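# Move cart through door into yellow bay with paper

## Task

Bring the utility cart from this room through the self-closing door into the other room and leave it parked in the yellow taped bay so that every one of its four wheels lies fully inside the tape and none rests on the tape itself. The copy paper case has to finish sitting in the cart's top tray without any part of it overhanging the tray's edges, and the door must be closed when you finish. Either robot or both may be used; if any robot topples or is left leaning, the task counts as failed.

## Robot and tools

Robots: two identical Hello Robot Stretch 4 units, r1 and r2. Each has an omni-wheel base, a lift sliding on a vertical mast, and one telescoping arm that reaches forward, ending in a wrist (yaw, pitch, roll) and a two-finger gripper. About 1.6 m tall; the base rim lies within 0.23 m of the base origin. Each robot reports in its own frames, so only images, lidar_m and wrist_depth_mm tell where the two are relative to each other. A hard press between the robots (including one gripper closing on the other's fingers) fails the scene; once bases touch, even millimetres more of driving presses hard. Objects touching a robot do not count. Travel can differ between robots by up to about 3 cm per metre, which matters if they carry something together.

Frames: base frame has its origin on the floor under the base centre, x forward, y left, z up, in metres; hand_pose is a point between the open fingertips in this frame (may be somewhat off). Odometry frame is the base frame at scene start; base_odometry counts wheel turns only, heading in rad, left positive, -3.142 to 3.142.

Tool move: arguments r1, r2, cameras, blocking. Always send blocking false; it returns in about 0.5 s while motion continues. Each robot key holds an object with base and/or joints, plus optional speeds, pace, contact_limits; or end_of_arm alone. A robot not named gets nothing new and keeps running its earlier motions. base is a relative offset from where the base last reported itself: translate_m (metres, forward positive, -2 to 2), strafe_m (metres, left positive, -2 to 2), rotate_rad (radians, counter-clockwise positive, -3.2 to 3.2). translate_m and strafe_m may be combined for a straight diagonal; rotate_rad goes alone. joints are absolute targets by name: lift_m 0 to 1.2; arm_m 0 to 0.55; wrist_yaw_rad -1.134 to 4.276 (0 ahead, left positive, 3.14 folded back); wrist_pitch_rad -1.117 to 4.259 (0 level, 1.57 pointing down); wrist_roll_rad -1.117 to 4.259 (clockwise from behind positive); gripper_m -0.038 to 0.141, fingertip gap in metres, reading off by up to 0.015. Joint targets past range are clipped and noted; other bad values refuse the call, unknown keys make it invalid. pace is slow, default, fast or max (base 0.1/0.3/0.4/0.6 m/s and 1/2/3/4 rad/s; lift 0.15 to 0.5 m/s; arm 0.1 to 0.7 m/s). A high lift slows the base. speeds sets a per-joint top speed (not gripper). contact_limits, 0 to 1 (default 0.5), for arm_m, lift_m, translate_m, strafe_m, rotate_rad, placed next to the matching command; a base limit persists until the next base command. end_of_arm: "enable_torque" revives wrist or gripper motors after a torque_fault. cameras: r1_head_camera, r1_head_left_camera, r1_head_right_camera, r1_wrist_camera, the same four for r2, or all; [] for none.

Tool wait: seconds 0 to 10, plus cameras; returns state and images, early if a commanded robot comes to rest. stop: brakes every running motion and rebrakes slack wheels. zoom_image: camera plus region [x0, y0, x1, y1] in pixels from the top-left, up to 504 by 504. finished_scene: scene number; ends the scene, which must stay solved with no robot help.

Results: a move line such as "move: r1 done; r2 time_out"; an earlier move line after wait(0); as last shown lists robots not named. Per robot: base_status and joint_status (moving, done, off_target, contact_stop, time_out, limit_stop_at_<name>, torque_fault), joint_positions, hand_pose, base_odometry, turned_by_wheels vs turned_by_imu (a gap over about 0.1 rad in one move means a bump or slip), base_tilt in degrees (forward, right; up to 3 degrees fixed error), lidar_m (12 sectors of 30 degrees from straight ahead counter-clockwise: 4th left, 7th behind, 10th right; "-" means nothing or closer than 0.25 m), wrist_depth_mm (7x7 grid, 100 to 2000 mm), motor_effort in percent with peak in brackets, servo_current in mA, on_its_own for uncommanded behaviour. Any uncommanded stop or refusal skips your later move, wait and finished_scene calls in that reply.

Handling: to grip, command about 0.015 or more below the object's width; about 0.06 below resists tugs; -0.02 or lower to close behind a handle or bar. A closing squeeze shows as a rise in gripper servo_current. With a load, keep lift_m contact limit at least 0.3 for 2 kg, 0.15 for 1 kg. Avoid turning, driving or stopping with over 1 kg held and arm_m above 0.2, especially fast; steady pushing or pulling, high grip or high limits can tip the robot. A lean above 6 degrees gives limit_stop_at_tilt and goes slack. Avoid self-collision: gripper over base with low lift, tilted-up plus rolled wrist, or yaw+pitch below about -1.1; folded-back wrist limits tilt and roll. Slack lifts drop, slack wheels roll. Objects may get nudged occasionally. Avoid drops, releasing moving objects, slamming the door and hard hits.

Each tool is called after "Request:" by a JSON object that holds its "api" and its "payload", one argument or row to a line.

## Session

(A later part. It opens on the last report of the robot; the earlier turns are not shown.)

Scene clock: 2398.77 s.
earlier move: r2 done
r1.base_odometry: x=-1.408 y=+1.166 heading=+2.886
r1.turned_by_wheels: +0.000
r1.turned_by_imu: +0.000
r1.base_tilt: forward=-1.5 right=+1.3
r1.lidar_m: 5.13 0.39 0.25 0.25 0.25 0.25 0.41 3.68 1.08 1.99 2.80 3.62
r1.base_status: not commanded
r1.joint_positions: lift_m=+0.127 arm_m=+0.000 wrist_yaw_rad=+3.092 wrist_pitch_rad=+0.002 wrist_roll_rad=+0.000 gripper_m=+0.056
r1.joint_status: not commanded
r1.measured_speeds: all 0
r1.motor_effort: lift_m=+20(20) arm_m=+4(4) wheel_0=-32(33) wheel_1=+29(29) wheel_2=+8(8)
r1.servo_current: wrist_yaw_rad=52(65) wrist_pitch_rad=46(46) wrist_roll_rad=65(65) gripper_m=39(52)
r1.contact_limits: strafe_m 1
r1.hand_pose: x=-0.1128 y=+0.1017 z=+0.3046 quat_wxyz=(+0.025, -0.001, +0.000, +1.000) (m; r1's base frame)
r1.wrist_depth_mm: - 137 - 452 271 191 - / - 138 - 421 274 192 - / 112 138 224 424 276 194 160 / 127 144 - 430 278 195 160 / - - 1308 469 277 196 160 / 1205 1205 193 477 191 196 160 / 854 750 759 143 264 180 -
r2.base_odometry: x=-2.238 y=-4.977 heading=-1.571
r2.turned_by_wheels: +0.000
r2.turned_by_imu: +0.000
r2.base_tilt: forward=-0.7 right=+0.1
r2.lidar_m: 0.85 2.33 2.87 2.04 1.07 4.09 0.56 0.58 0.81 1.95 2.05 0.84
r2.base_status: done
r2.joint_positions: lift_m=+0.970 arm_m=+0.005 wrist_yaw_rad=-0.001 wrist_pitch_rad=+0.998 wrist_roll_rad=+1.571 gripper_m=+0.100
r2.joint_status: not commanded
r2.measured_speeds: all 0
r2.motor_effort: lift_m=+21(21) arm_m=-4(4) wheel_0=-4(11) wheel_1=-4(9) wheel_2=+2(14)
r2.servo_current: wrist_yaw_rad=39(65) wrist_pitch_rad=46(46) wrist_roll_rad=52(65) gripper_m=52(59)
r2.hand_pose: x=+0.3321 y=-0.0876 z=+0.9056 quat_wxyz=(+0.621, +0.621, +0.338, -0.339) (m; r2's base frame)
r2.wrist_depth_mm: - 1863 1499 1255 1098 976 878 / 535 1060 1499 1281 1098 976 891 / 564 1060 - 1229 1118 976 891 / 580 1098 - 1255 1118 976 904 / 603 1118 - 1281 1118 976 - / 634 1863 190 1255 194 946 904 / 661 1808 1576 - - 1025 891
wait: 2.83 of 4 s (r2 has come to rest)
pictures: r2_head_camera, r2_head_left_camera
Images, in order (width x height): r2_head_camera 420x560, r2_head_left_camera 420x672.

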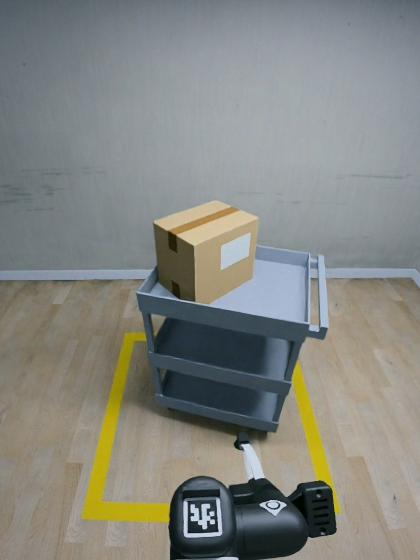

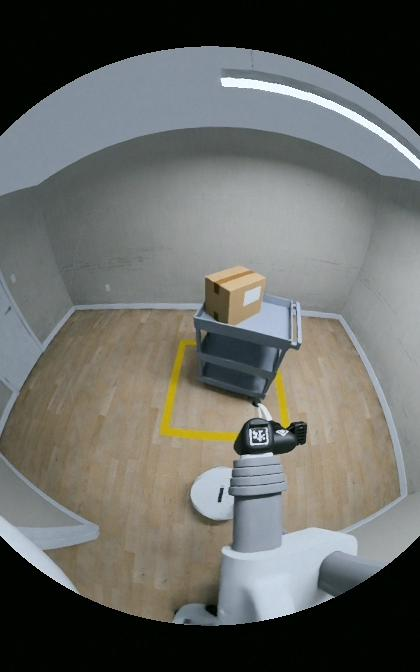

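Request:
{"api": "move", "payload": {
  "r2": {"base":{"strafe_m":-1.07},"joints":{"lift_m":0.66,"wrist_pitch_rad":0,"gripper_m":0.1}},
  "blocking": false,
  "cameras": []
}}

Request:
{"api": "wait", "payload": {
  "seconds": 6,
  "cameras": []
}}

Request:
{"api": "move", "payload": {
  "r2": {"base":{"translate_m":0.93}},
  "blocking": false,
  "cameras": []
}}

Request:
{"api": "wait", "payload": {
  "seconds": 6,
  "cameras": []
}}

Request:
{"api": "move", "payload": {
  "r2": {"base":{"rotate_rad":1.571}},
  "blocking": false,
  "cameras": []
}}

Request:
{"api": "wait", "payload": {
  "seconds": 5,
  "cameras": ["r2_head_camera","r2_head_left_camera","r2_wrist_camera"]
}}

Scene clock: 2421.20 s.
move: r2 moving
r1: as last shown
r1.base_tilt: forward=-1.6 right=+1.3
r1.lidar_m: 5.15 0.43 0.25 0.25 0.25 0.25 0.41 3.65 1.10 1.99 2.80 3.62
r1.servo_current: wrist_yaw_rad=46(59) wrist_pitch_rad=39(52) wrist_roll_rad=39(52) gripper_m=46(46)
r1.contact_limits: strafe_m 1
r1.wrist_depth_mm: - 137 - 455 272 191 - / - 138 - 418 274 192 - / 112 138 224 427 276 193 159 / 126 144 - 427 277 195 160 / - - 1308 473 278 196 160 / 1205 1229 193 477 191 195 160 / 854 759 741 143 265 180 -
r2.base_odometry: x=-2.274 y=-4.977 heading=-1.572
r2.turned_by_wheels: +0.000
r2.turned_by_imu: +0.000
r2.base_tilt: forward=-0.6 right=+0.0
r2.lidar_m: 0.82 2.36 2.92 2.05 1.13 4.17 0.58 0.59 0.82 1.92 2.01 0.83
r2.base_status: strafe_m moving
r2.joint_positions: lift_m=+0.932 arm_m=+0.005 wrist_yaw_rad=-0.001 wrist_pitch_rad=+0.438 wrist_roll_rad=+1.571 gripper_m=+0.100
r2.joint_status: lift_m moving; wrist_pitch_rad moving; the others done
r2.measured_speeds: translate_m=+0.000 strafe_m=-0.141 rotate_rad=-0.002 lift_m=-0.146 arm_m=+0.000 wrist_yaw_rad=+0.000 wrist_pitch_rad=-1.720 wrist_roll_rad=+0.000
r2.motor_effort: lift_m=+11(22) arm_m=-4(4) wheel_0=+11(11) wheel_1=-10(12) wheel_2=+0(4)
r2.servo_current: wrist_yaw_rad=46(46) wrist_pitch_rad=156(189) wrist_roll_rad=46(52) gripper_m=52(59)
r2.hand_pose: x=+0.4370 y=-0.0877 z=+0.9882 quat_wxyz=(+0.690, +0.690, +0.153, -0.154) (m; r2's base frame)
r2.wrist_depth_mm: - - - - 1537 1205 991 / - - 960 1921 1576 1160 960 / - - 1008 661 - - 976 / - 778 820 1205 - 1078 991 / - 707 750 1205 - 1138 991 / - 654 190 1118 187 1098 991 / - - - - - 1205 976
pictures: none
No camera images: "cameras" was empty.

Scene clock: 2425.60 s.
earlier move: r2 done
r1.base_odometry: x=-1.408 y=+1.166 heading=+2.886
r1.turned_by_wheels: +0.000
r1.turned_by_imu: +0.000
r1.base_tilt: forward=-1.6 right=+1.3
r1.lidar_m: 5.14 0.41 0.25 0.25 0.25 0.25 0.43 3.66 1.10 1.95 2.81 3.65
r1.base_status: not commanded
r1.joint_positions: lift_m=+0.127 arm_m=+0.000 wrist_yaw_rad=+3.092 wrist_pitch_rad=+0.002 wrist_roll_rad=+0.000 gripper_m=+0.056
r1.joint_status: not commanded
r1.measured_speeds: all 0
r1.motor_effort: lift_m=+20(20) arm_m=+4(4) wheel_0=-32(33) wheel_1=+29(29) wheel_2=+8(8)
r1.servo_current: wrist_yaw_rad=46(65) wrist_pitch_rad=39(52) wrist_roll_rad=46(78) gripper_m=39(52)
r1.contact_limits: strafe_m 1
r1.hand_pose: x=-0.1128 y=+0.1017 z=+0.3046 quat_wxyz=(+0.025, -0.001, +0.000, +1.000) (m; r1's base frame)
r1.wrist_depth_mm: - 137 - 452 271 191 - / - 138 - 421 274 193 - / 112 138 224 424 274 193 159 / 126 144 - 427 276 195 160 / - - - 433 277 195 160 / 1229 1205 194 477 191 196 160 / 866 759 759 143 266 180 -
r2.base_odometry: x=-3.308 y=-4.976 heading=-1.571
r2.turned_by_wheels: +0.000
r2.turned_by_imu: +0.002
r2.base_tilt: forward=-0.6 right=+0.0
r2.lidar_m: 2.21 1.01 1.18 2.09 0.84 0.60 0.58 0.63 0.89 0.86 0.92 1.31
r2.base_status: done
r2.joint_positions: lift_m=+0.660 arm_m=+0.005 wrist_yaw_rad=-0.001 wrist_pitch_rad=+0.008 wrist_roll_rad=+1.571 gripper_m=+0.100
r2.joint_status: all done
r2.measured_speeds: all 0
r2.motor_effort: lift_m=+15(22) arm_m=-4(4) wheel_0=+2(15) wheel_1=-2(12) wheel_2=+0(4)
r2.servo_current: wrist_yaw_rad=39(65) wrist_pitch_rad=46(189) wrist_roll_rad=52(65) gripper_m=46(59)
r2.hand_pose: x=+0.4642 y=-0.0878 z=+0.8362 quat_wxyz=(+0.707, +0.707, +0.002, -0.003) (m; r2's base frame)
r2.wrist_depth_mm: - - - - - 1576 1118 / - - - - - 1708 1160 / - - - - - 1661 1160 / - - - - - 1661 1160 / - - - - - 1661 1160 / - - 193 - 194 1464 1160 / - - - - - 1808 1138
wait: 4.40 of 6 s (r2 has come to rest)
pictures: none
No camera images: "cameras" was empty.

Scene clock: 2426.10 s.
move: r2 moving
r1: as last shown
r1.lidar_m: 5.16 0.41 0.25 0.25 0.27 0.25 0.40 3.67 1.08 1.97 2.78 3.59
r1.servo_current: wrist_yaw_rad=39(72) wrist_pitch_rad=39(52) wrist_roll_rad=46(59) gripper_m=46(52)
r1.contact_limits: strafe_m 1
r1.wrist_depth_mm: - 138 - 459 270 192 - / - 138 - 421 273 193 - / 112 138 224 424 276 193 159 / 127 144 - 427 277 195 160 / - - - 433 278 196 160 / 1205 1229 193 477 190 195 161 / 854 759 759 143 264 180 -
r2.base_odometry: x=-3.308 y=-5.007 heading=-1.571
r2.turned_by_wheels: +0.000
r2.turned_by_imu: +0.000
r2.base_tilt: forward=-0.6 right=+0.1
r2.lidar_m: 2.17 0.98 1.07 2.24 0.88 0.63 0.60 0.65 0.92 0.88 0.93 1.32
r2.base_status: translate_m moving
r2.joint_positions: lift_m=+0.660 arm_m=+0.005 wrist_yaw_rad=-0.001 wrist_pitch_rad=+0.008 wrist_roll_rad=+1.571 gripper_m=+0.100
r2.joint_status: not commanded
r2.measured_speeds: translate_m=+0.121 strafe_m=-0.001 rotate_rad=-0.003 lift_m=+0.000 arm_m=+0.000 wrist_yaw_rad=+0.000 wrist_pitch_rad=+0.000 wrist_roll_rad=+0.000
r2.motor_effort: lift_m=+14(15) arm_m=-4(4) wheel_0=+7(11) wheel_1=+7(8) wheel_2=-12(12)
r2.servo_current: wrist_yaw_rad=39(65) wrist_pitch_rad=52(52) wrist_roll_rad=33(59) gripper_m=46(52)
r2.hand_pose: x=+0.4642 y=-0.0878 z=+0.8362 quat_wxyz=(+0.707, +0.707, +0.002, -0.003) (m; r2's base frame)
r2.wrist_depth_mm: - - - - - 1618 1138 / - - - - - 1618 1160 / - - - - - 1661 1160 / - - - - - 1661 1160 / - - - - - 1537 1160 / - - 188 - 185 1464 1160 / - - - - - 1661 1138
pictures: none
No camera images: "cameras" was empty.

Scene clock: 2430.20 s.
earlier move: r2 done
r1.base_odometry: x=-1.408 y=+1.166 heading=+2.886
r1.turned_by_wheels: +0.000
r1.turned_by_imu: +0.000
r1.base_tilt: forward=-1.6 right=+1.3
r1.lidar_m: 5.15 0.38 0.25 0.25 0.25 0.25 0.40 3.67 1.08 2.00 2.82 3.61
r1.base_status: not commanded
r1.joint_positions: lift_m=+0.127 arm_m=+0.000 wrist_yaw_rad=+3.092 wrist_pitch_rad=+0.002 wrist_roll_rad=+0.000 gripper_m=+0.056
r1.joint_status: not commanded
r1.measured_speeds: all 0
r1.motor_effort: lift_m=+20(20) arm_m=+4(4) wheel_0=-32(33) wheel_1=+29(29) wheel_2=+8(8)
r1.servo_current: wrist_yaw_rad=52(72) wrist_pitch_rad=39(52) wrist_roll_rad=46(72) gripper_m=39(52)
r1.contact_limits: strafe_m 1
r1.hand_pose: x=-0.1128 y=+0.1017 z=+0.3046 quat_wxyz=(+0.025, -0.001, +0.000, +1.000) (m; r1's base frame)
r1.wrist_depth_mm: - 138 - 452 271 191 - / - 137 - 421 273 192 - / 112 138 225 427 276 193 159 / 126 144 - 427 278 195 159 / - - - 433 278 195 160 / 1229 1205 194 480 190 196 160 / 866 768 750 143 264 179 -
r2.base_odometry: x=-3.308 y=-5.906 heading=-1.571
r2.turned_by_wheels: +0.000
r2.turned_by_imu: +0.001
r2.base_tilt: forward=-0.7 right=+0.0
r2.lidar_m: 1.29 1.35 0.55 0.55 2.46 1.58 1.50 1.28 0.92 0.90 0.96 1.32
r2.base_status: done
r2.joint_positions: lift_m=+0.660 arm_m=+0.005 wrist_yaw_rad=-0.001 wrist_pitch_rad=+0.008 wrist_roll_rad=+1.571 gripper_m=+0.100
r2.joint_status: not commanded
r2.measured_speeds: all 0
r2.motor_effort: lift_m=+14(15) arm_m=-4(4) wheel_0=+3(13) wheel_1=+3(9) wheel_2=-4(15)
r2.servo_current: wrist_yaw_rad=33(65) wrist_pitch_rad=46(59) wrist_roll_rad=46(59) gripper_m=46(59)
r2.hand_pose: x=+0.4642 y=-0.0878 z=+0.8362 quat_wxyz=(+0.707, +0.707, +0.002, -0.003) (m; r2's base frame)
r2.wrist_depth_mm: - - - - - - 1025 / - - - - - - 1042 / - - - - - - 1025 / - - - - - - 1042 / - - - - - - 1060 / - - 189 - 184 - 1060 / - - - - - - 1060
wait: 4.10 of 6 s (r2 has come to rest)
pictures: none
No camera images: "cameras" was empty.

Scene clock: 2430.70 s.
move: r2 moving
r1: as last shown
r1.lidar_m: 5.14 0.41 0.25 0.26 0.25 0.25 0.43 3.68 1.09 1.98 2.78 3.61
r1.motor_effort: lift_m=+20(20) arm_m=+4(4) wheel_0=-32(32) wheel_1=+29(29) wheel_2=+8(8)
r1.servo_current: wrist_yaw_rad=39(59) wrist_pitch_rad=46(46) wrist_roll_rad=52(59) gripper_m=39(46)
r1.contact_limits: strafe_m 1
r1.wrist_depth_mm: - 137 - 452 271 191 - / - 138 - 424 274 192 - / 112 138 225 421 274 193 159 / 127 143 - 430 276 195 160 / - - - 433 278 196 160 / 1205 1205 194 480 191 196 160 / 854 750 759 143 265 180 -
r2.base_odometry: x=-3.308 y=-5.906 heading=-1.320
r2.turned_by_wheels: +0.251
r2.turned_by_imu: +0.244
r2.base_tilt: forward=-0.7 right=+0.1
r2.lidar_m: 1.29 1.53 0.54 0.55 1.75 1.50 1.52 1.05 0.90 0.92 1.08 1.29
r2.base_status: rotate_rad moving
r2.joint_positions: lift_m=+0.660 arm_m=+0.005 wrist_yaw_rad=-0.001 wrist_pitch_rad=+0.008 wrist_roll_rad=+1.571 gripper_m=+0.100
r2.joint_status: not commanded
r2.measured_speeds: translate_m=-0.002 strafe_m=-0.002 rotate_rad=+0.973 lift_m=+0.000 arm_m=+0.000 wrist_yaw_rad=+0.000 wrist_pitch_rad=+0.000 wrist_roll_rad=+0.000
r2.motor_effort: lift_m=+15(15) arm_m=-4(4) wheel_0=-10(11) wheel_1=-9(10) wheel_2=-10(12)
r2.servo_current: wrist_yaw_rad=46(59) wrist_pitch_rad=52(52) wrist_roll_rad=46(59) gripper_m=52(52)
r2.hand_pose: x=+0.4642 y=-0.0878 z=+0.8362 quat_wxyz=(+0.707, +0.707, +0.002, -0.003) (m; r2's base frame)
r2.wrist_depth_mm: - - - - - - - / - - - - - - 991 / - - - - - - 1025 / - - - - - - 1042 / - - - - - - 1078 / - - 188 - 185 - 1138 / - - - - - - 1138
pictures: none
No camera images: "cameras" was empty.

Scene clock: 2432.27 s.
earlier move: r2 done
r1.base_odometry: x=-1.408 y=+1.166 heading=+2.886
r1.turned_by_wheels: +0.000
r1.turned_by_imu: +0.000
r1.base_tilt: forward=-1.6 right=+1.3
r1.lidar_m: 5.15 0.39 0.25 0.25 0.30 0.25 0.40 3.67 1.09 1.97 2.80 3.63
r1.base_status: not commanded
r1.joint_positions: lift_m=+0.127 arm_m=+0.000 wrist_yaw_rad=+3.092 wrist_pitch_rad=+0.002 wrist_roll_rad=+0.000 gripper_m=+0.056
r1.joint_status: not commanded
r1.measured_speeds: all 0
r1.motor_effort: lift_m=+20(20) arm_m=+4(4) wheel_0=-32(33) wheel_1=+29(29) wheel_2=+8(8)
r1.servo_current: wrist_yaw_rad=39(65) wrist_pitch_rad=46(52) wrist_roll_rad=52(65) gripper_m=39(52)
r1.contact_limits: strafe_m 1
r1.hand_pose: x=-0.1128 y=+0.1017 z=+0.3046 quat_wxyz=(+0.025, -0.001, +0.000, +1.000) (m; r1's base frame)
r1.wrist_depth_mm: - 138 - 455 271 191 - / - 138 - 421 274 192 - / 112 138 224 424 274 193 159 / 126 144 - 430 277 195 160 / - - - 433 278 195 160 / 1205 1205 194 477 190 196 160 / 854 759 768 143 265 180 -
r2.base_odometry: x=-3.308 y=-5.906 heading=-0.001
r2.turned_by_wheels: +1.319
r2.turned_by_imu: +1.284
r2.base_tilt: forward=-0.7 right=+0.1
r2.lidar_m: 0.54 2.50 1.57 1.50 1.27 0.95 0.91 0.96 1.32 1.29 1.35 0.55
r2.base_status: done
r2.joint_positions: lift_m=+0.660 arm_m=+0.005 wrist_yaw_rad=-0.001 wrist_pitch_rad=+0.008 wrist_roll_rad=+1.571 gripper_m=+0.100
r2.joint_status: not commanded
r2.measured_speeds: all 0
r2.motor_effort: lift_m=+15(15) arm_m=-4(4) wheel_0=-2(11) wheel_1=-4(10) wheel_2=-5(12)
r2.servo_current: wrist_yaw_rad=52(65) wrist_pitch_rad=46(59) wrist_roll_rad=59(65) gripper_m=52(59)
r2.hand_pose: x=+0.4642 y=-0.0878 z=+0.8362 quat_wxyz=(+0.707, +0.707, +0.002, -0.003) (m; r2's base frame)
r2.wrist_depth_mm: - - - 270 - 1336 334 / - - 699 332 - - - / - - 603 349 - - - / - - 676 366 - - - / - - 788 384 - - 397 / - - 192 402 194 - 424 / - - - - - 1708 445
wait: 1.57 of 5 s (r2 has come to rest)
pictures: r2_head_camera, r2_head_left_camera, r2_wrist_camera
Images, in order (width x height): r2_head_camera 420x560, r2_head_left_camera 420x672, r2_wrist_camera 616x392.

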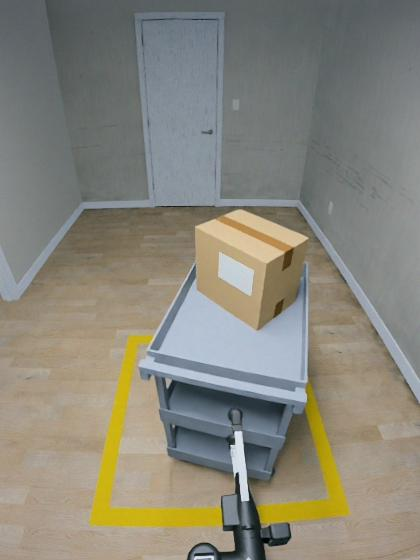

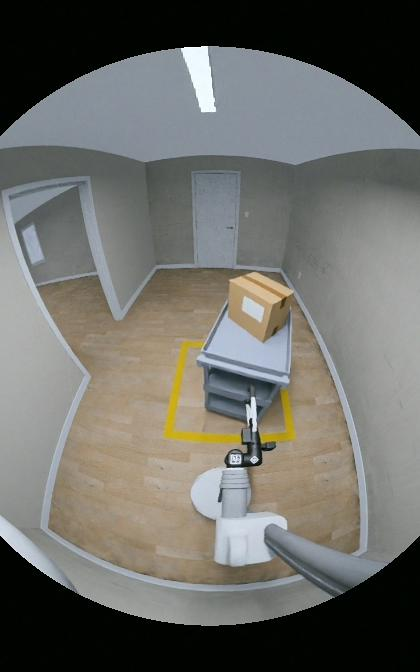

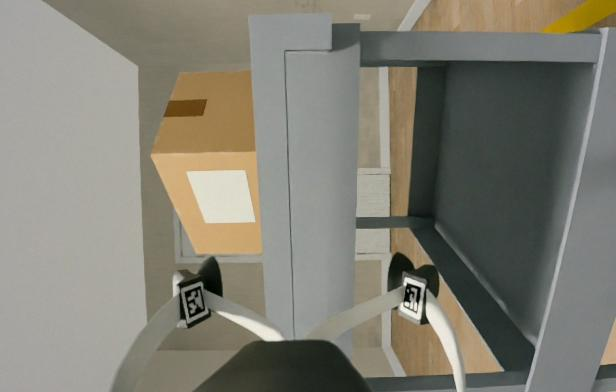

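Request:
{"api": "move", "payload": {
  "r2": {"base":{"translate_m":0.11},"pace":"slow","contact_limits":{"translate_m":0.2}},
  "blocking": false,
  "cameras": []
}}

Request:
{"api": "wait", "payload": {
  "seconds": 3,
  "cameras": ["r2_head_camera","r2_wrist_camera"]
}}

Scene clock: 2442.67 s.
move: r2 moving
r1: as last shown
r1.lidar_m: 5.14 0.40 0.25 0.25 0.25 0.25 0.42 3.68 1.09 1.98 2.81 3.64
r1.servo_current: wrist_yaw_rad=52(65) wrist_pitch_rad=46(52) wrist_roll_rad=39(65) gripper_m=39(46)
r1.contact_limits: strafe_m 1
r1.wrist_depth_mm: - 137 - 455 271 191 - / - 138 - 421 272 192 - / 112 138 224 421 276 193 159 / 127 144 - 427 276 195 160 / - - - 430 278 195 160 / 1229 1205 193 480 191 196 160 / 854 759 750 143 264 180 -
r2.base_odometry: x=-3.296 y=-5.906 heading=-0.001
r2.turned_by_wheels: +0.000
r2.turned_by_imu: +0.001
r2.base_tilt: forward=-0.7 right=+0.1
r2.lidar_m: 0.55 2.49 1.59 1.51 1.29 0.96 0.91 0.97 1.32 1.28 1.35 0.53
r2.base_status: translate_m moving
r2.joint_positions: lift_m=+0.660 arm_m=+0.005 wrist_yaw_rad=-0.001 wrist_pitch_rad=+0.008 wrist_roll_rad=+1.571 gripper_m=+0.100
r2.joint_status: not commanded
r2.measured_speeds: translate_m=+0.048 strafe_m=+0.000 rotate_rad=-0.001 lift_m=+0.000 arm_m=+0.000 wrist_yaw_rad=+0.000 wrist_pitch_rad=+0.000 wrist_roll_rad=+0.000
r2.motor_effort: lift_m=+14(15) arm_m=-4(4) wheel_0=+5(6) wheel_1=+5(6) wheel_2=-8(10)
r2.servo_current: wrist_yaw_rad=52(59) wrist_pitch_rad=52(59) wrist_roll_rad=39(59) gripper_m=46(52)
r2.contact_limits: translate_m 0.2
r2.hand_pose: x=+0.4642 y=-0.0878 z=+0.8362 quat_wxyz=(+0.707, +0.707, +0.002, -0.003) (m; r2's base frame)
r2.wrist_depth_mm: - - - 260 322 322 324 / - - 676 322 - - - / - - 591 338 - - - / - - 661 355 - - - / - - 778 373 - - - / - - 193 389 192 - 407 / - - - - - 1808 433
pictures: none
No camera images: "cameras" was empty.

Scene clock: 2444.53 s.
earlier move: r2 done
r1.base_odometry: x=-1.408 y=+1.166 heading=+2.886
r1.turned_by_wheels: +0.000
r1.turned_by_imu: +0.000
r1.base_tilt: forward=-1.6 right=+1.3
r1.lidar_m: 5.12 0.41 0.25 0.25 0.26 0.25 0.43 3.67 1.10 1.99 2.80 3.65
r1.base_status: not commanded
r1.joint_positions: lift_m=+0.127 arm_m=+0.000 wrist_yaw_rad=+3.092 wrist_pitch_rad=+0.002 wrist_roll_rad=+0.000 gripper_m=+0.056
r1.joint_status: not commanded
r1.measured_speeds: all 0
r1.motor_effort: lift_m=+20(20) arm_m=+4(4) wheel_0=-32(33) wheel_1=+29(29) wheel_2=+8(8)
r1.servo_current: wrist_yaw_rad=26(78) wrist_pitch_rad=46(52) wrist_roll_rad=46(72) gripper_m=39(52)
r1.contact_limits: strafe_m 1
r1.hand_pose: x=-0.1128 y=+0.1017 z=+0.3046 quat_wxyz=(+0.025, -0.001, +0.000, +1.000) (m; r1's base frame)
r1.wrist_depth_mm: - 137 - 455 270 191 - / - 138 - 421 273 192 - / 112 138 224 421 274 193 159 / 127 144 - 430 276 195 160 / - - - 433 277 195 160 / 1229 1205 193 477 191 196 160 / 854 768 759 143 264 180 -
r2.base_odometry: x=-3.198 y=-5.906 heading=-0.001
r2.turned_by_wheels: +0.000
r2.turned_by_imu: +0.000
r2.base_tilt: forward=-0.7 right=+0.1
r2.lidar_m: 0.47 0.52 1.56 1.50 1.43 1.06 0.99 1.08 1.34 1.28 1.33 0.45
r2.base_status: done
r2.joint_positions: lift_m=+0.660 arm_m=+0.005 wrist_yaw_rad=-0.001 wrist_pitch_rad=+0.008 wrist_roll_rad=+1.571 gripper_m=+0.100
r2.joint_status: not commanded
r2.measured_speeds: all 0
r2.motor_effort: lift_m=+15(15) arm_m=-4(4) wheel_0=+4(9) wheel_1=+4(8) wheel_2=-5(11)
r2.servo_current: wrist_yaw_rad=52(59) wrist_pitch_rad=59(59) wrist_roll_rad=46(59) gripper_m=52(59)
r2.contact_limits: translate_m 0.2
r2.hand_pose: x=+0.4642 y=-0.0878 z=+0.8362 quat_wxyz=(+0.707, +0.707, +0.002, -0.003) (m; r2's base frame)
r2.wrist_depth_mm: - - - 224 245 778 - / - - 521 236 798 - - / - 500 480 248 842 842 - / - - 539 257 891 - - / - - 627 271 274 - - / - - 196 283 193 - - / - - - - - 1661 484
wait: 1.87 of 3 s (r2 has come to rest)
pictures: r2_head_camera, r2_wrist_camera
Images, in order (width x height): r2_head_camera 420x560, r2_wrist_camera 616x392.

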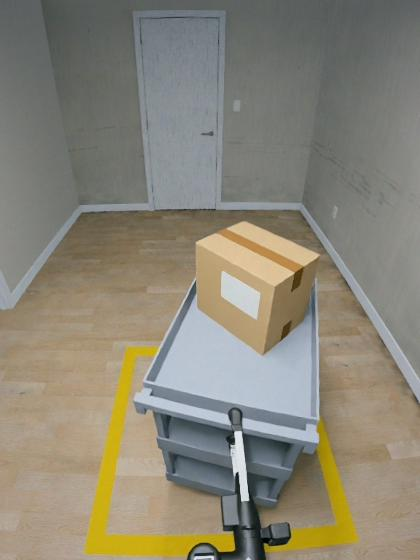

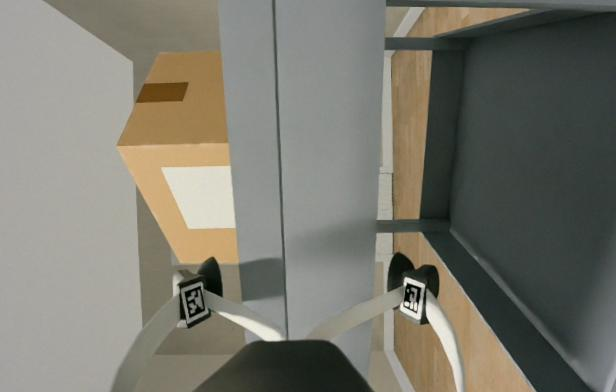

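Request:
{"api": "move", "payload": {
  "r2": {"base":{"translate_m":0.06},"pace":"slow","contact_limits":{"translate_m":0.2}},
  "blocking": false,
  "cameras": []
}}

Request:
{"api": "wait", "payload": {
  "seconds": 2,
  "cameras": ["r2_wrist_camera"]
}}

Request:
{"api": "move", "payload": {
  "r2": {"joints":{"gripper_m":-0.005}},
  "blocking": false,
  "cameras": []
}}

Request:
{"api": "wait", "payload": {
  "seconds": 2,
  "cameras": ["r2_wrist_camera"]
}}

Request:
{"api": "move", "payload": {
  "r2": {"base":{"translate_m":0.12,"strafe_m":0.04},"pace":"slow","contact_limits":{"translate_m":0.3}},
  "blocking": false,
  "cameras": []
}}

Request:
{"api": "wait", "payload": {
  "seconds": 3,
  "cameras": ["r2_head_camera","r2_head_left_camera"]
}}

Scene clock: 2454.73 s.
move: r2 moving
r1: as last shown
r1.lidar_m: 5.13 0.43 0.25 0.25 0.25 0.25 0.42 3.67 1.08 1.96 2.81 3.63
r1.motor_effort: lift_m=+20(20) arm_m=+4(4) wheel_0=-32(32) wheel_1=+29(29) wheel_2=+8(8)
r1.servo_current: wrist_yaw_rad=39(59) wrist_pitch_rad=39(46) wrist_roll_rad=46(52) gripper_m=39(46)
r1.contact_limits: strafe_m 1
r1.wrist_depth_mm: - 137 - 452 271 191 - / - 138 - 421 272 192 - / 112 138 224 427 274 193 159 / 126 143 - 427 276 195 160 / - - - 430 278 195 160 / 1205 1205 194 473 190 196 160 / 854 750 759 143 265 180 -
r2.base_odometry: x=-3.186 y=-5.906 heading=-0.001
r2.turned_by_wheels: +0.000
r2.turned_by_imu: +0.001
r2.base_tilt: forward=-0.7 right=+0.1
r2.lidar_m: 0.47 0.53 1.57 1.52 1.47 1.07 1.04 1.08 1.34 1.27 1.35 0.44
r2.base_status: translate_m moving
r2.joint_positions: lift_m=+0.660 arm_m=+0.005 wrist_yaw_rad=-0.001 wrist_pitch_rad=+0.008 wrist_roll_rad=+1.571 gripper_m=+0.100
r2.joint_status: not commanded
r2.measured_speeds: translate_m=+0.048 strafe_m=+0.000 rotate_rad=+0.001 lift_m=+0.000 arm_m=+0.000 wrist_yaw_rad=+0.000 wrist_pitch_rad=+0.000 wrist_roll_rad=+0.000
r2.motor_effort: lift_m=+15(15) arm_m=-4(4) wheel_0=+5(9) wheel_1=+7(7) wheel_2=-10(10)
r2.servo_current: wrist_yaw_rad=46(59) wrist_pitch_rad=59(59) wrist_roll_rad=46(52) gripper_m=52(59)
r2.contact_limits: translate_m 0.2
r2.hand_pose: x=+0.4642 y=-0.0878 z=+0.8362 quat_wxyz=(+0.707, +0.707, +0.002, -0.003) (m; r2's base frame)
r2.wrist_depth_mm: - - 164 215 778 788 - / - - 512 227 778 - - / - 492 466 236 831 831 - / - - 508 249 866 - - / - - 621 264 264 - - / - - 196 273 192 - - / - - - - - 1708 480
pictures: none
No camera images: "cameras" was empty.

Scene clock: 2456.07 s.
earlier move: r2 done
r1.base_odometry: x=-1.408 y=+1.166 heading=+2.886
r1.turned_by_wheels: +0.000
r1.turned_by_imu: +0.000
r1.base_tilt: forward=-1.6 right=+1.2
r1.lidar_m: 5.15 0.41 0.25 0.26 0.25 0.25 0.42 3.67 1.08 1.99 2.76 3.62
r1.base_status: not commanded
r1.joint_positions: lift_m=+0.127 arm_m=+0.000 wrist_yaw_rad=+3.092 wrist_pitch_rad=+0.002 wrist_roll_rad=+0.000 gripper_m=+0.056
r1.joint_status: not commanded
r1.measured_speeds: all 0
r1.motor_effort: lift_m=+20(20) arm_m=+4(4) wheel_0=-32(33) wheel_1=+29(30) wheel_2=+8(8)
r1.servo_current: wrist_yaw_rad=59(65) wrist_pitch_rad=39(46) wrist_roll_rad=46(65) gripper_m=39(46)
r1.contact_limits: strafe_m 1
r1.hand_pose: x=-0.1128 y=+0.1017 z=+0.3046 quat_wxyz=(+0.025, -0.001, +0.000, +1.000) (m; r1's base frame)
r1.wrist_depth_mm: - 138 - 452 271 191 - / - 138 - 421 273 192 - / 112 138 224 424 276 194 159 / 126 144 - 430 276 195 160 / - - - 436 278 195 160 / 1229 1229 193 477 191 195 160 / 854 759 750 143 264 180 -
r2.base_odometry: x=-3.139 y=-5.906 heading=-0.001
r2.turned_by_wheels: +0.000
r2.turned_by_imu: +0.000
r2.base_tilt: forward=-0.7 right=+0.1
r2.lidar_m: 0.41 0.48 1.55 1.48 1.55 1.10 1.07 1.12 1.35 1.29 1.36 0.39
r2.base_status: done
r2.joint_positions: lift_m=+0.660 arm_m=+0.005 wrist_yaw_rad=-0.001 wrist_pitch_rad=+0.003 wrist_roll_rad=+1.571 gripper_m=+0.100
r2.joint_status: not commanded
r2.measured_speeds: all 0
r2.motor_effort: lift_m=+15(15) arm_m=-4(4) wheel_0=+6(9) wheel_1=+6(7) wheel_2=-9(11)
r2.servo_current: wrist_yaw_rad=52(59) wrist_pitch_rad=39(59) wrist_roll_rad=46(52) gripper_m=46(59)
r2.contact_limits: translate_m 0.2
r2.hand_pose: x=+0.4642 y=-0.0878 z=+0.8376 quat_wxyz=(+0.707, +0.707, +0.001, -0.001) (m; r2's base frame)
r2.wrist_depth_mm: - - 121 178 178 715 - / - 535 129 186 186 741 - / - 439 424 195 195 788 - / - 530 462 204 207 - - / - - 152 215 215 - - / - - 158 224 191 530 - / - - - - - 1756 469
wait: 1.33 of 2 s (r2 has come to rest)
pictures: r2_wrist_camera
Images, in order (width x height): r2_wrist_camera 616x392.

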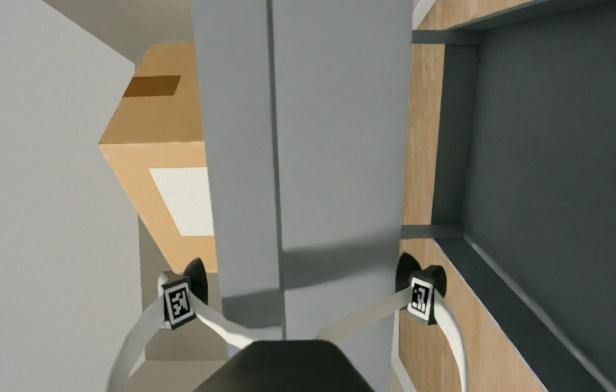

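Scene clock: 2456.57 s.
move: r2 moving
r1: as last shown
r1.base_tilt: forward=-1.6 right=+1.3
r1.lidar_m: 5.13 0.38 0.25 0.25 0.26 0.25 0.43 3.69 1.08 1.97 2.81 3.59
r1.motor_effort: lift_m=+20(20) arm_m=+4(4) wheel_0=-32(33) wheel_1=+29(29) wheel_2=+8(8)
r1.servo_current: wrist_yaw_rad=59(65) wrist_pitch_rad=52(52) wrist_roll_rad=46(65) gripper_m=39(46)
r1.contact_limits: strafe_m 1
r1.wrist_depth_mm: - 137 - 455 271 191 - / - 138 - 418 273 191 - / 112 138 224 424 276 193 160 / 127 144 - 430 276 195 159 / - - - 436 278 195 160 / 1205 1205 194 477 191 196 160 / 854 750 759 143 265 180 -
r2.base_odometry: x=-3.139 y=-5.906 heading=-0.001
r2.turned_by_wheels: +0.000
r2.turned_by_imu: +0.000
r2.base_tilt: forward=-0.7 right=+0.1
r2.lidar_m: 0.42 0.48 1.59 1.50 1.55 1.12 1.08 1.15 1.34 1.27 1.36 0.41
r2.base_status: not commanded
r2.joint_positions: lift_m=+0.660 arm_m=+0.005 wrist_yaw_rad=-0.001 wrist_pitch_rad=+0.003 wrist_roll_rad=+1.571 gripper_m=+0.083
r2.joint_status: gripper_m moving
r2.measured_speeds: all 0
r2.motor_effort: lift_m=+15(15) arm_m=-4(4) wheel_0=+5(6) wheel_1=+5(6) wheel_2=-9(9)
r2.servo_current: wrist_yaw_rad=39(52) wrist_pitch_rad=46(46) wrist_roll_rad=39(52) gripper_m=156(156)
r2.contact_limits: translate_m 0.2
r2.hand_pose: x=+0.4642 y=-0.0878 z=+0.8376 quat_wxyz=(+0.707, +0.707, +0.001, -0.001) (m; r2's base frame)
r2.wrist_depth_mm: - - 121 177 177 715 - / - 535 128 185 185 768 - / - 436 424 196 194 788 - / - 530 142 203 206 - - / - - 151 214 214 - - / - - 158 224 196 525 - / - - - - - 1661 462
pictures: none
No camera images: "cameras" was empty.

Scene clock: 2457.90 s.
earlier move: r2 done
r1.base_odometry: x=-1.408 y=+1.166 heading=+2.886
r1.turned_by_wheels: +0.000
r1.turned_by_imu: +0.000
r1.base_tilt: forward=-1.6 right=+1.3
r1.lidar_m: 5.14 0.41 0.25 0.25 0.26 0.25 0.42 3.69 1.08 1.98 2.78 3.63
r1.base_status: not commanded
r1.joint_positions: lift_m=+0.127 arm_m=+0.000 wrist_yaw_rad=+3.092 wrist_pitch_rad=+0.002 wrist_roll_rad=+0.000 gripper_m=+0.056
r1.joint_status: not commanded
r1.measured_speeds: all 0
r1.motor_effort: lift_m=+20(20) arm_m=+4(4) wheel_0=-32(33) wheel_1=+29(29) wheel_2=+8(8)
r1.servo_current: wrist_yaw_rad=46(65) wrist_pitch_rad=46(52) wrist_roll_rad=52(65) gripper_m=39(46)
r1.contact_limits: strafe_m 1
r1.hand_pose: x=-0.1128 y=+0.1017 z=+0.3046 quat_wxyz=(+0.025, -0.001, +0.000, +1.000) (m; r1's base frame)
r1.wrist_depth_mm: - 137 - 452 272 191 - / - 138 - 421 274 192 - / 112 138 224 421 276 193 159 / 127 144 - 427 278 194 159 / - - - 436 277 196 160 / 1182 1205 194 480 191 196 160 / 854 768 750 143 264 180 -
r2.base_odometry: x=-3.138 y=-5.906 heading=-0.001
r2.turned_by_wheels: +0.000
r2.turned_by_imu: +0.000
r2.base_tilt: forward=-0.7 right=+0.1
r2.lidar_m: 0.43 0.46 1.57 1.49 1.53 1.10 1.06 1.12 1.35 1.27 1.35 0.38
r2.base_status: not commanded
r2.joint_positions: lift_m=+0.660 arm_m=+0.005 wrist_yaw_rad=-0.001 wrist_pitch_rad=+0.004 wrist_roll_rad=+1.571 gripper_m=-0.003
r2.joint_status: all done
r2.measured_speeds: all 0
r2.motor_effort: lift_m=+15(15) arm_m=-4(4) wheel_0=+3(6) wheel_1=+4(6) wheel_2=-5(9)
r2.servo_current: wrist_yaw_rad=46(59) wrist_pitch_rad=39(52) wrist_roll_rad=52(59) gripper_m=195(429)
r2.contact_limits: translate_m 0.2
r2.hand_pose: x=+0.4642 y=-0.0878 z=+0.8372 quat_wxyz=(+0.707, +0.707, +0.001, -0.002) (m; r2's base frame)
r2.wrist_depth_mm: - - 121 177 179 715 - / - 500 128 185 186 759 - / - 436 135 195 197 - - / - 521 142 204 207 - - / - - 150 215 213 - - / - - 160 224 179 158 - / - - - - - 1618 -
wait: 1.33 of 2 s (r2 has come to rest)
pictures: r2_wrist_camera
Images, in order (width x height): r2_wrist_camera 616x392.

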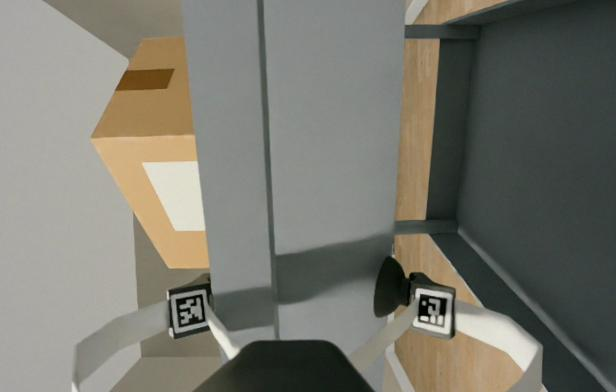

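Scene clock: 2458.40 s.
move: r2 moving
r1: as last shown
r1.lidar_m: 5.14 0.42 0.25 0.25 0.25 0.25 0.40 3.67 1.08 1.99 2.80 3.62
r1.servo_current: wrist_yaw_rad=59(65) wrist_pitch_rad=46(52) wrist_roll_rad=33(59) gripper_m=39(46)
r1.contact_limits: strafe_m 1
r1.wrist_depth_mm: - 137 - 449 271 191 - / - 138 - 418 273 192 - / 112 138 224 427 276 194 160 / 127 144 - 427 277 195 159 / - - - 433 278 195 160 / 1205 1229 194 477 191 196 160 / 854 759 759 143 265 180 -
r2.base_odometry: x=-3.126 y=-5.902 heading=-0.001
r2.turned_by_wheels: +0.000
r2.turned_by_imu: +0.000
r2.base_tilt: forward=-0.7 right=+0.1
r2.lidar_m: 0.41 0.47 1.54 1.49 1.55 1.15 1.08 1.14 1.33 1.28 1.33 0.40
r2.base_status: translate_m moving; strafe_m moving
r2.joint_positions: lift_m=+0.660 arm_m=+0.005 wrist_yaw_rad=-0.001 wrist_pitch_rad=+0.004 wrist_roll_rad=+1.571 gripper_m=-0.003
r2.joint_status: not commanded
r2.measured_speeds: translate_m=+0.049 strafe_m=+0.016 rotate_rad=-0.001 lift_m=+0.000 arm_m=+0.000 wrist_yaw_rad=+0.000 wrist_pitch_rad=+0.000 wrist_roll_rad=+0.000
r2.motor_effort: lift_m=+15(15) arm_m=-3(4) wheel_0=+7(11) wheel_1=+7(11) wheel_2=-14(14)
r2.servo_current: wrist_yaw_rad=46(59) wrist_pitch_rad=46(46) wrist_roll_rad=46(52) gripper_m=176(195)
r2.contact_limits: translate_m 0.3
r2.hand_pose: x=+0.4642 y=-0.0878 z=+0.8372 quat_wxyz=(+0.707, +0.707, +0.001, -0.002) (m; r2's base frame)
r2.wrist_depth_mm: - - 121 177 178 699 - / - 525 128 185 186 750 - / - 433 134 195 196 - - / - 530 141 203 205 - - / - - 148 213 211 - - / - - 156 222 195 160 - / - - - - - 1661 -
pictures: none
No camera images: "cameras" was empty.

Scene clock: 2460.40 s.
earlier move: r2 done
r1.base_odometry: x=-1.408 y=+1.166 heading=+2.886
r1.turned_by_wheels: +0.000
r1.turned_by_imu: +0.000
r1.base_tilt: forward=-1.6 right=+1.3
r1.lidar_m: 5.14 0.42 0.25 0.25 0.28 0.25 0.41 3.69 1.10 1.98 2.80 3.65
r1.base_status: not commanded
r1.joint_positions: lift_m=+0.127 arm_m=+0.000 wrist_yaw_rad=+3.092 wrist_pitch_rad=+0.002 wrist_roll_rad=+0.000 gripper_m=+0.056
r1.joint_status: not commanded
r1.measured_speeds: all 0
r1.motor_effort: lift_m=+20(20) arm_m=+4(4) wheel_0=-32(33) wheel_1=+29(29) wheel_2=+8(8)
r1.servo_current: wrist_yaw_rad=59(72) wrist_pitch_rad=39(52) wrist_roll_rad=46(65) gripper_m=39(46)
r1.contact_limits: strafe_m 1
r1.hand_pose: x=-0.1128 y=+0.1017 z=+0.3046 quat_wxyz=(+0.025, -0.001, +0.000, +1.000) (m; r1's base frame)
r1.wrist_depth_mm: - 137 - 449 271 192 - / - 138 - 421 272 192 - / 112 138 225 427 276 194 159 / 127 144 - 427 276 195 160 / - - - 436 277 196 160 / 1182 1205 194 480 191 196 160 / 854 759 759 143 264 179 -
r2.base_odometry: x=-3.019 y=-5.866 heading=-0.001
r2.turned_by_wheels: +0.000
r2.turned_by_imu: +0.001
r2.base_tilt: forward=-0.7 right=+0.1
r2.lidar_m: 0.41 0.48 1.53 1.48 1.55 1.26 1.19 1.26 1.40 1.33 1.41 0.41
r2.base_status: done
r2.joint_positions: lift_m=+0.660 arm_m=+0.005 wrist_yaw_rad=+0.001 wrist_pitch_rad=-0.005 wrist_roll_rad=+1.571 gripper_m=-0.004
r2.joint_status: not commanded
r2.measured_speeds: all 0
r2.motor_effort: lift_m=+14(16) arm_m=-4(5) wheel_0=+5(12) wheel_1=+6(11) wheel_2=-7(14)
r2.servo_current: wrist_yaw_rad=52(59) wrist_pitch_rad=46(52) wrist_roll_rad=39(59) gripper_m=72(195)
r2.contact_limits: translate_m 0.3
r2.hand_pose: x=+0.4644 y=-0.0871 z=+0.8400 quat_wxyz=(+0.707, +0.707, -0.001, +0.002) (m; r2's base frame)
r2.wrist_depth_mm: - - - 187 190 715 - / - - 500 195 198 750 - / - 473 452 204 207 809 - / - - 500 215 218 820 - / - - 615 226 229 - - / - - 188 176 180 - - / - - - - - 1576 484
wait: 2.00 of 3 s (r2 has come to rest)
pictures: r2_head_camera, r2_head_left_camera
Images, in order (width x height): r2_head_camera 420x560, r2_head_left_camera 420x672.

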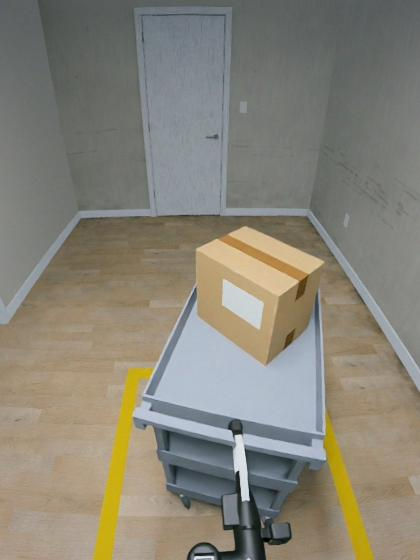

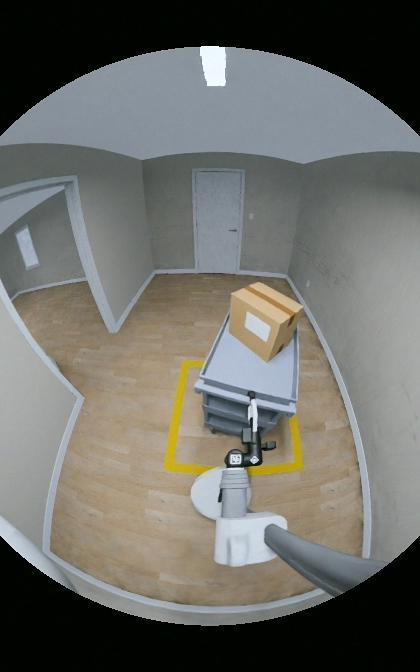

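Request:
{"api": "move", "payload": {
  "r2": {"joints":{"gripper_m":0.1}},
  "blocking": false,
  "cameras": []
}}

Request:
{"api": "wait", "payload": {
  "seconds": 2,
  "cameras": []
}}

Request:
{"api": "move", "payload": {
  "r1": {"base":{"translate_m":1.5},"pace":"slow"},
  "r2": {"base":{"translate_m":-0.5},"pace":"slow"},
  "blocking": false,
  "cameras": []
}}

Request:
{"api": "wait", "payload": {
  "seconds": 6,
  "cameras": ["r1_head_left_camera","r2_head_camera","r2_head_left_camera"]
}}

Scene clock: 2472.20 s.
move: r2 moving
r1: as last shown
r1.lidar_m: 5.12 0.41 0.25 0.26 0.25 0.25 0.44 3.70 1.09 1.99 2.83 3.61
r1.motor_effort: lift_m=+20(20) arm_m=+4(4) wheel_0=-32(32) wheel_1=+29(29) wheel_2=+8(8)
r1.servo_current: wrist_yaw_rad=59(59) wrist_pitch_rad=46(46) wrist_roll_rad=59(59) gripper_m=39(46)
r1.contact_limits: strafe_m 1
r1.wrist_depth_mm: - 137 - 455 271 191 - / - 138 - 418 273 192 - / 112 138 224 421 276 193 159 / 126 144 - 430 276 195 160 / - - - 433 277 196 160 / 1229 1205 194 477 191 196 160 / 878 750 759 143 264 180 -
r2.base_odometry: x=-3.019 y=-5.866 heading=-0.001
r2.turned_by_wheels: +0.000
r2.turned_by_imu: +0.000
r2.base_tilt: forward=-0.7 right=+0.1
r2.lidar_m: 0.43 0.49 1.52 1.44 1.51 1.24 1.19 1.28 1.38 1.32 1.41 0.41
r2.base_status: not commanded
r2.joint_positions: lift_m=+0.660 arm_m=+0.005 wrist_yaw_rad=+0.001 wrist_pitch_rad=-0.005 wrist_roll_rad=+1.571 gripper_m=+0.016
r2.joint_status: gripper_m moving
r2.measured_speeds: all 0
r2.motor_effort: lift_m=+14(14) arm_m=-5(5) wheel_0=+4(5) wheel_1=+5(6) wheel_2=-7(8)
r2.servo_current: wrist_yaw_rad=46(52) wrist_pitch_rad=46(46) wrist_roll_rad=46(52) gripper_m=117(117)
r2.contact_limits: translate_m 0.3
r2.hand_pose: x=+0.4644 y=-0.0871 z=+0.8400 quat_wxyz=(+0.707, +0.707, -0.001, +0.002) (m; r2's base frame)
r2.wrist_depth_mm: - - - 190 193 715 - / - - 508 200 202 750 - / - 484 459 156 211 788 - / - - 500 218 221 831 - / - - 615 220 232 - - / - - 192 181 184 1808 - / - - - - 254 1863 484
pictures: none
No camera images: "cameras" was empty.

Scene clock: 2473.53 s.
earlier move: r2 done
r1.base_odometry: x=-1.408 y=+1.166 heading=+2.886
r1.turned_by_wheels: +0.000
r1.turned_by_imu: +0.000
r1.base_tilt: forward=-1.6 right=+1.3
r1.lidar_m: 5.14 0.40 0.25 0.25 0.29 0.25 0.40 3.69 1.11 1.99 2.81 3.58
r1.base_status: not commanded
r1.joint_positions: lift_m=+0.127 arm_m=+0.000 wrist_yaw_rad=+3.092 wrist_pitch_rad=+0.002 wrist_roll_rad=+0.000 gripper_m=+0.056
r1.joint_status: not commanded
r1.measured_speeds: all 0
r1.motor_effort: lift_m=+20(20) arm_m=+4(4) wheel_0=-32(33) wheel_1=+29(29) wheel_2=+8(8)
r1.servo_current: wrist_yaw_rad=39(78) wrist_pitch_rad=46(46) wrist_roll_rad=46(65) gripper_m=39(46)
r1.contact_limits: strafe_m 1
r1.hand_pose: x=-0.1128 y=+0.1017 z=+0.3046 quat_wxyz=(+0.025, -0.001, +0.000, +1.000) (m; r1's base frame)
r1.wrist_depth_mm: - 138 - 455 271 191 - / - 138 - 421 274 192 - / 112 138 226 421 273 193 160 / 126 144 - 427 278 195 160 / - - - 433 277 196 160 / 1205 1229 193 480 191 196 160 / 866 759 759 143 264 180 -
r2.base_odometry: x=-3.019 y=-5.866 heading=-0.001
r2.turned_by_wheels: +0.000
r2.turned_by_imu: +0.000
r2.base_tilt: forward=-0.7 right=+0.1
r2.lidar_m: 0.44 0.50 1.52 1.44 1.55 1.25 1.18 1.28 1.36 1.32 1.42 0.41
r2.base_status: not commanded
r2.joint_positions: lift_m=+0.660 arm_m=+0.005 wrist_yaw_rad=+0.001 wrist_pitch_rad=-0.001 wrist_roll_rad=+1.571 gripper_m=+0.100
r2.joint_status: all done
r2.measured_speeds: all 0
r2.motor_effort: lift_m=+14(14) arm_m=-4(5) wheel_0=+4(5) wheel_1=+6(6) wheel_2=-7(8)
r2.servo_current: wrist_yaw_rad=46(65) wrist_pitch_rad=46(46) wrist_roll_rad=46(52) gripper_m=46(117)
r2.contact_limits: translate_m 0.3
r2.hand_pose: x=+0.4644 y=-0.0871 z=+0.8390 quat_wxyz=(+0.707, +0.707, +0.000, +0.001) (m; r2's base frame)
r2.wrist_depth_mm: - - 597 202 204 768 - / - - 156 211 213 778 - / - 473 452 220 224 809 - / - - 488 231 236 - - / - - 585 240 240 - - / - - 189 250 192 - - / - - - - - 1708 473
wait: 1.33 of 2 s (r2 has come to rest)
pictures: none
No camera images: "cameras" was empty.

Scene clock: 2474.03 s.
move: r1 contact_stop; r2 moving
r1.base_odometry: x=-1.408 y=+1.169 heading=+2.885
r1.turned_by_wheels: -0.001
r1.turned_by_imu: -0.002
r1.base_tilt: forward=-1.6 right=+1.3
r1.lidar_m: 5.13 0.42 0.25 0.25 0.25 0.25 0.42 3.69 1.11 1.96 2.80 3.61
r1.base_status: translate_m contact_stop
r1.joint_positions: lift_m=+0.127 arm_m=+0.000 wrist_yaw_rad=+3.092 wrist_pitch_rad=+0.002 wrist_roll_rad=+0.000 gripper_m=+0.056
r1.joint_status: not commanded
r1.measured_speeds: translate_m=+0.000 strafe_m=-0.002 rotate_rad=-0.001 lift_m=+0.000 arm_m=+0.000 wrist_yaw_rad=+0.000 wrist_pitch_rad=+0.000 wrist_roll_rad=+0.000
r1.on_its_own: the wheels are slack since a contact_stop
r1.motor_effort: lift_m=+20(20) arm_m=+4(4) wheel_0=+0(30) wheel_1=+0(28) wheel_2=+0(8)
r1.servo_current: wrist_yaw_rad=39(65) wrist_pitch_rad=46(52) wrist_roll_rad=39(59) gripper_m=39(46)
r1.hand_pose: x=-0.1128 y=+0.1017 z=+0.3046 quat_wxyz=(+0.025, -0.001, +0.000, +1.000) (m; r1's base frame)
r1.wrist_depth_mm: - 137 - 418 271 191 - / - 138 - 421 276 193 - / 112 138 225 430 276 193 160 / 130 144 - 427 277 195 160 / - - - 436 278 195 160 / 1205 1205 193 477 190 196 160 / 854 741 750 143 265 180 -
r2.base_odometry: x=-3.031 y=-5.866 heading=-0.001
r2.turned_by_wheels: +0.000
r2.turned_by_imu: +0.000
r2.base_tilt: forward=-0.6 right=+0.1
r2.lidar_m: 0.44 0.51 1.54 1.46 1.54 1.23 1.18 1.27 1.38 1.32 1.38 0.42
r2.base_status: translate_m moving
r2.joint_positions: lift_m=+0.660 arm_m=+0.005 wrist_yaw_rad=+0.001 wrist_pitch_rad=-0.001 wrist_roll_rad=+1.571 gripper_m=+0.100
r2.joint_status: not commanded
r2.measured_speeds: translate_m=-0.049 strafe_m=+0.001 rotate_rad=-0.002 lift_m=+0.000 arm_m=+0.000 wrist_yaw_rad=+0.000 wrist_pitch_rad=+0.000 wrist_roll_rad=+0.000
r2.motor_effort: lift_m=+14(14) arm_m=-4(5) wheel_0=-3(8) wheel_1=-6(6) wheel_2=+8(11)
r2.servo_current: wrist_yaw_rad=46(52) wrist_pitch_rad=39(46) wrist_roll_rad=46(52) gripper_m=52(52)
r2.hand_pose: x=+0.4644 y=-0.0871 z=+0.8390 quat_wxyz=(+0.707, +0.707, +0.000, +0.001) (m; r2's base frame)
r2.wrist_depth_mm: - - - 211 212 1576 - / - - 525 220 224 788 - / - 488 462 231 236 - - / - - 500 242 854 854 - / - - 603 252 255 - - / - - 195 263 193 - - / - - - - - 1661 477
pictures: none
No camera images: "cameras" was empty.

not run: a stop that you did not command came earlier in this reply.

Request:
{"api": "move", "payload": {
  "r1": {"base":{"translate_m":1.5},"pace":"slow","contact_limits":{"translate_m":1}},
  "blocking": false,
  "cameras": []
}}

Request:
{"api": "wait", "payload": {
  "seconds": 6,
  "cameras": ["r1_head_left_camera","r2_head_camera","r2_head_left_camera"]
}}

Scene clock: 2478.77 s.
earlier move: r1 contact_stop; r2 moving
move: r1 moving
r1.base_odometry: x=-1.420 y=+1.172 heading=+2.885
r1.turned_by_wheels: +0.000
r1.turned_by_imu: +0.000
r1.base_tilt: forward=-1.6 right=+1.3
r1.lidar_m: 5.14 0.37 0.25 0.25 0.25 0.25 0.42 3.70 1.09 1.99 2.79 3.63
r1.base_status: earlier translate_m contact_stop (by the wheels' count: +0.000 of +1.500); translate_m moving
r1.joint_positions: lift_m=+0.127 arm_m=+0.000 wrist_yaw_rad=+3.092 wrist_pitch_rad=+0.002 wrist_roll_rad=+0.000 gripper_m=+0.056
r1.joint_status: not commanded
r1.measured_speeds: translate_m=+0.048 strafe_m=+0.000 rotate_rad=-0.002 lift_m=+0.000 arm_m=+0.000 wrist_yaw_rad=+0.000 wrist_pitch_rad=+0.000 wrist_roll_rad=+0.000
r1.motor_effort: lift_m=+20(20) arm_m=+4(4) wheel_0=+2(5) wheel_1=+11(11) wheel_2=-3(5)
r1.servo_current: wrist_yaw_rad=39(59) wrist_pitch_rad=46(46) wrist_roll_rad=52(65) gripper_m=39(52)
r1.contact_limits: translate_m 1
r1.hand_pose: x=-0.1128 y=+0.1017 z=+0.3046 quat_wxyz=(+0.025, -0.001, +0.000, +1.000) (m; r1's base frame)
r1.wrist_depth_mm: - 137 - 421 271 191 - / - 137 - 424 273 193 - / 112 138 224 430 276 193 159 / 130 144 - 433 278 194 159 / - - - 439 281 195 160 / 1205 1182 193 488 191 195 160 / 866 750 750 143 265 180 -
r2.base_odometry: x=-3.489 y=-5.866 heading=-0.001
r2.turned_by_wheels: +0.000
r2.turned_by_imu: +0.000
r2.base_tilt: forward=-0.7 right=+0.1
r2.lidar_m: 0.87 2.62 1.51 1.46 0.99 0.77 0.72 0.75 1.07 1.31 1.39 0.89
r2.base_status: translate_m moving
r2.joint_positions: lift_m=+0.660 arm_m=+0.005 wrist_yaw_rad=+0.001 wrist_pitch_rad=-0.001 wrist_roll_rad=+1.571 gripper_m=+0.100
r2.joint_status: not commanded
r2.measured_speeds: translate_m=-0.078 strafe_m=-0.002 rotate_rad=-0.001 lift_m=+0.000 arm_m=+0.000 wrist_yaw_rad=+0.000 wrist_pitch_rad=+0.000 wrist_roll_rad=+0.000
r2.motor_effort: lift_m=+14(14) arm_m=-4(5) wheel_0=-6(7) wheel_1=-6(7) wheel_2=+6(8)
r2.servo_current: wrist_yaw_rad=46(59) wrist_pitch_rad=39(39) wrist_roll_rad=39(52) gripper_m=46(52)
r2.hand_pose: x=+0.4644 y=-0.0871 z=+0.8389 quat_wxyz=(+0.707, +0.707, +0.000, +0.001) (m; r2's base frame)
r2.wrist_depth_mm: - - - - - 1661 1098 / - - - - - 1576 1138 / - - 1025 676 - 668 - / - - 1078 707 - 691 - / - - - 1138 - 741 - / - - 193 759 194 1397 1098 / - - - - - 1921 1160
pictures: none
No camera images: "cameras" was empty.

Scene clock: 2479.83 s.
earlier move: r1 moving; r2 done
r1.base_odometry: x=-1.511 y=+1.196 heading=+2.885
r1.turned_by_wheels: +0.000
r1.turned_by_imu: +0.000
r1.base_tilt: forward=-1.6 right=+1.3
r1.lidar_m: 5.05 3.09 0.25 - 0.25 0.25 0.45 3.79 1.15 2.36 2.77 3.61
r1.base_status: translate_m moving
r1.joint_positions: lift_m=+0.127 arm_m=+0.000 wrist_yaw_rad=+3.092 wrist_pitch_rad=+0.002 wrist_roll_rad=+0.000 gripper_m=+0.056
r1.joint_status: not commanded
r1.measured_speeds: translate_m=+0.100 strafe_m=+0.002 rotate_rad=-0.002 lift_m=+0.000 arm_m=+0.000 wrist_yaw_rad=+0.000 wrist_pitch_rad=+0.000 wrist_roll_rad=+0.000
r1.motor_effort: lift_m=+20(20) arm_m=+4(4) wheel_0=+2(5) wheel_1=+8(11) wheel_2=-4(6)
r1.servo_current: wrist_yaw_rad=46(72) wrist_pitch_rad=39(52) wrist_roll_rad=52(65) gripper_m=39(52)
r1.contact_limits: translate_m 1
r1.hand_pose: x=-0.1128 y=+0.1017 z=+0.3046 quat_wxyz=(+0.025, -0.001, +0.000, +1.000) (m; r1's base frame)
r1.wrist_depth_mm: - 137 - 445 277 193 - / - 138 - 452 281 193 - / 112 138 224 452 282 194 158 / 130 144 - 462 285 195 159 / - - - 466 287 196 159 / 1229 1205 194 473 191 197 159 / 854 759 759 137 271 180 -
r2.base_odometry: x=-3.518 y=-5.866 heading=-0.001
r2.turned_by_wheels: +0.000
r2.turned_by_imu: +0.000
r2.base_tilt: forward=-0.7 right=+0.0
r2.lidar_m: 0.90 2.65 1.52 1.47 0.99 0.74 0.69 0.72 1.03 1.32 1.40 0.91
r2.base_status: done
r2.joint_positions: lift_m=+0.660 arm_m=+0.005 wrist_yaw_rad=+0.001 wrist_pitch_rad=-0.001 wrist_roll_rad=+1.571 gripper_m=+0.100
r2.joint_status: not commanded
r2.measured_speeds: all 0
r2.motor_effort: lift_m=+14(14) arm_m=-5(5) wheel_0=-5(7) wheel_1=-4(7) wheel_2=+6(8)
r2.servo_current: wrist_yaw_rad=46(59) wrist_pitch_rad=39(46) wrist_roll_rad=46(59) gripper_m=52(59)
r2.hand_pose: x=+0.4644 y=-0.0871 z=+0.8389 quat_wxyz=(+0.707, +0.707, +0.000, +0.001) (m; r2's base frame)
r2.wrist_depth_mm: - - - - - 1618 1098 / - - - - - 1708 1118 / - - 1060 707 - 699 - / - - - 741 - 723 - / - - - 1160 - 778 - / - - 193 798 195 1430 1182 / - - - - - 1808 1160
wait: 1.07 of 6 s (r2 has come to rest)
pictures: r1_head_left_camera, r2_head_camera, r2_head_left_camera
Images, in order (width x height): r1_head_left_camera 420x672, r2_head_camera 420x560, r2_head_left_camera 420x672.

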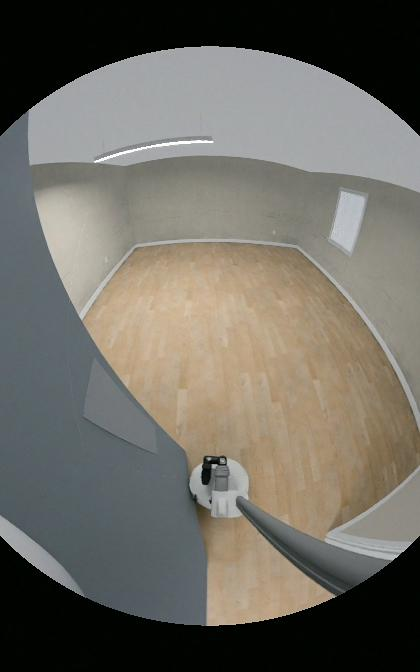

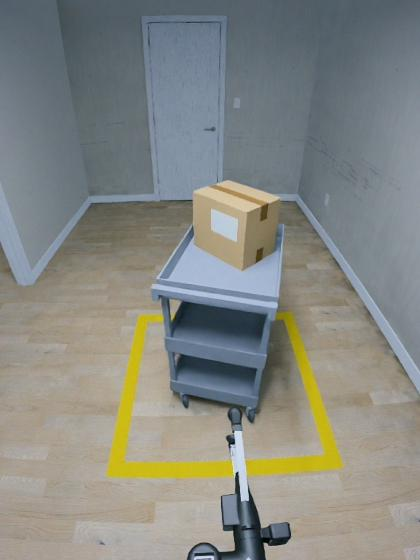

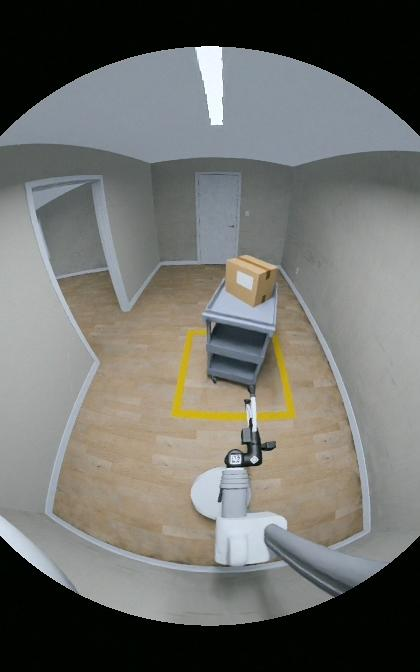

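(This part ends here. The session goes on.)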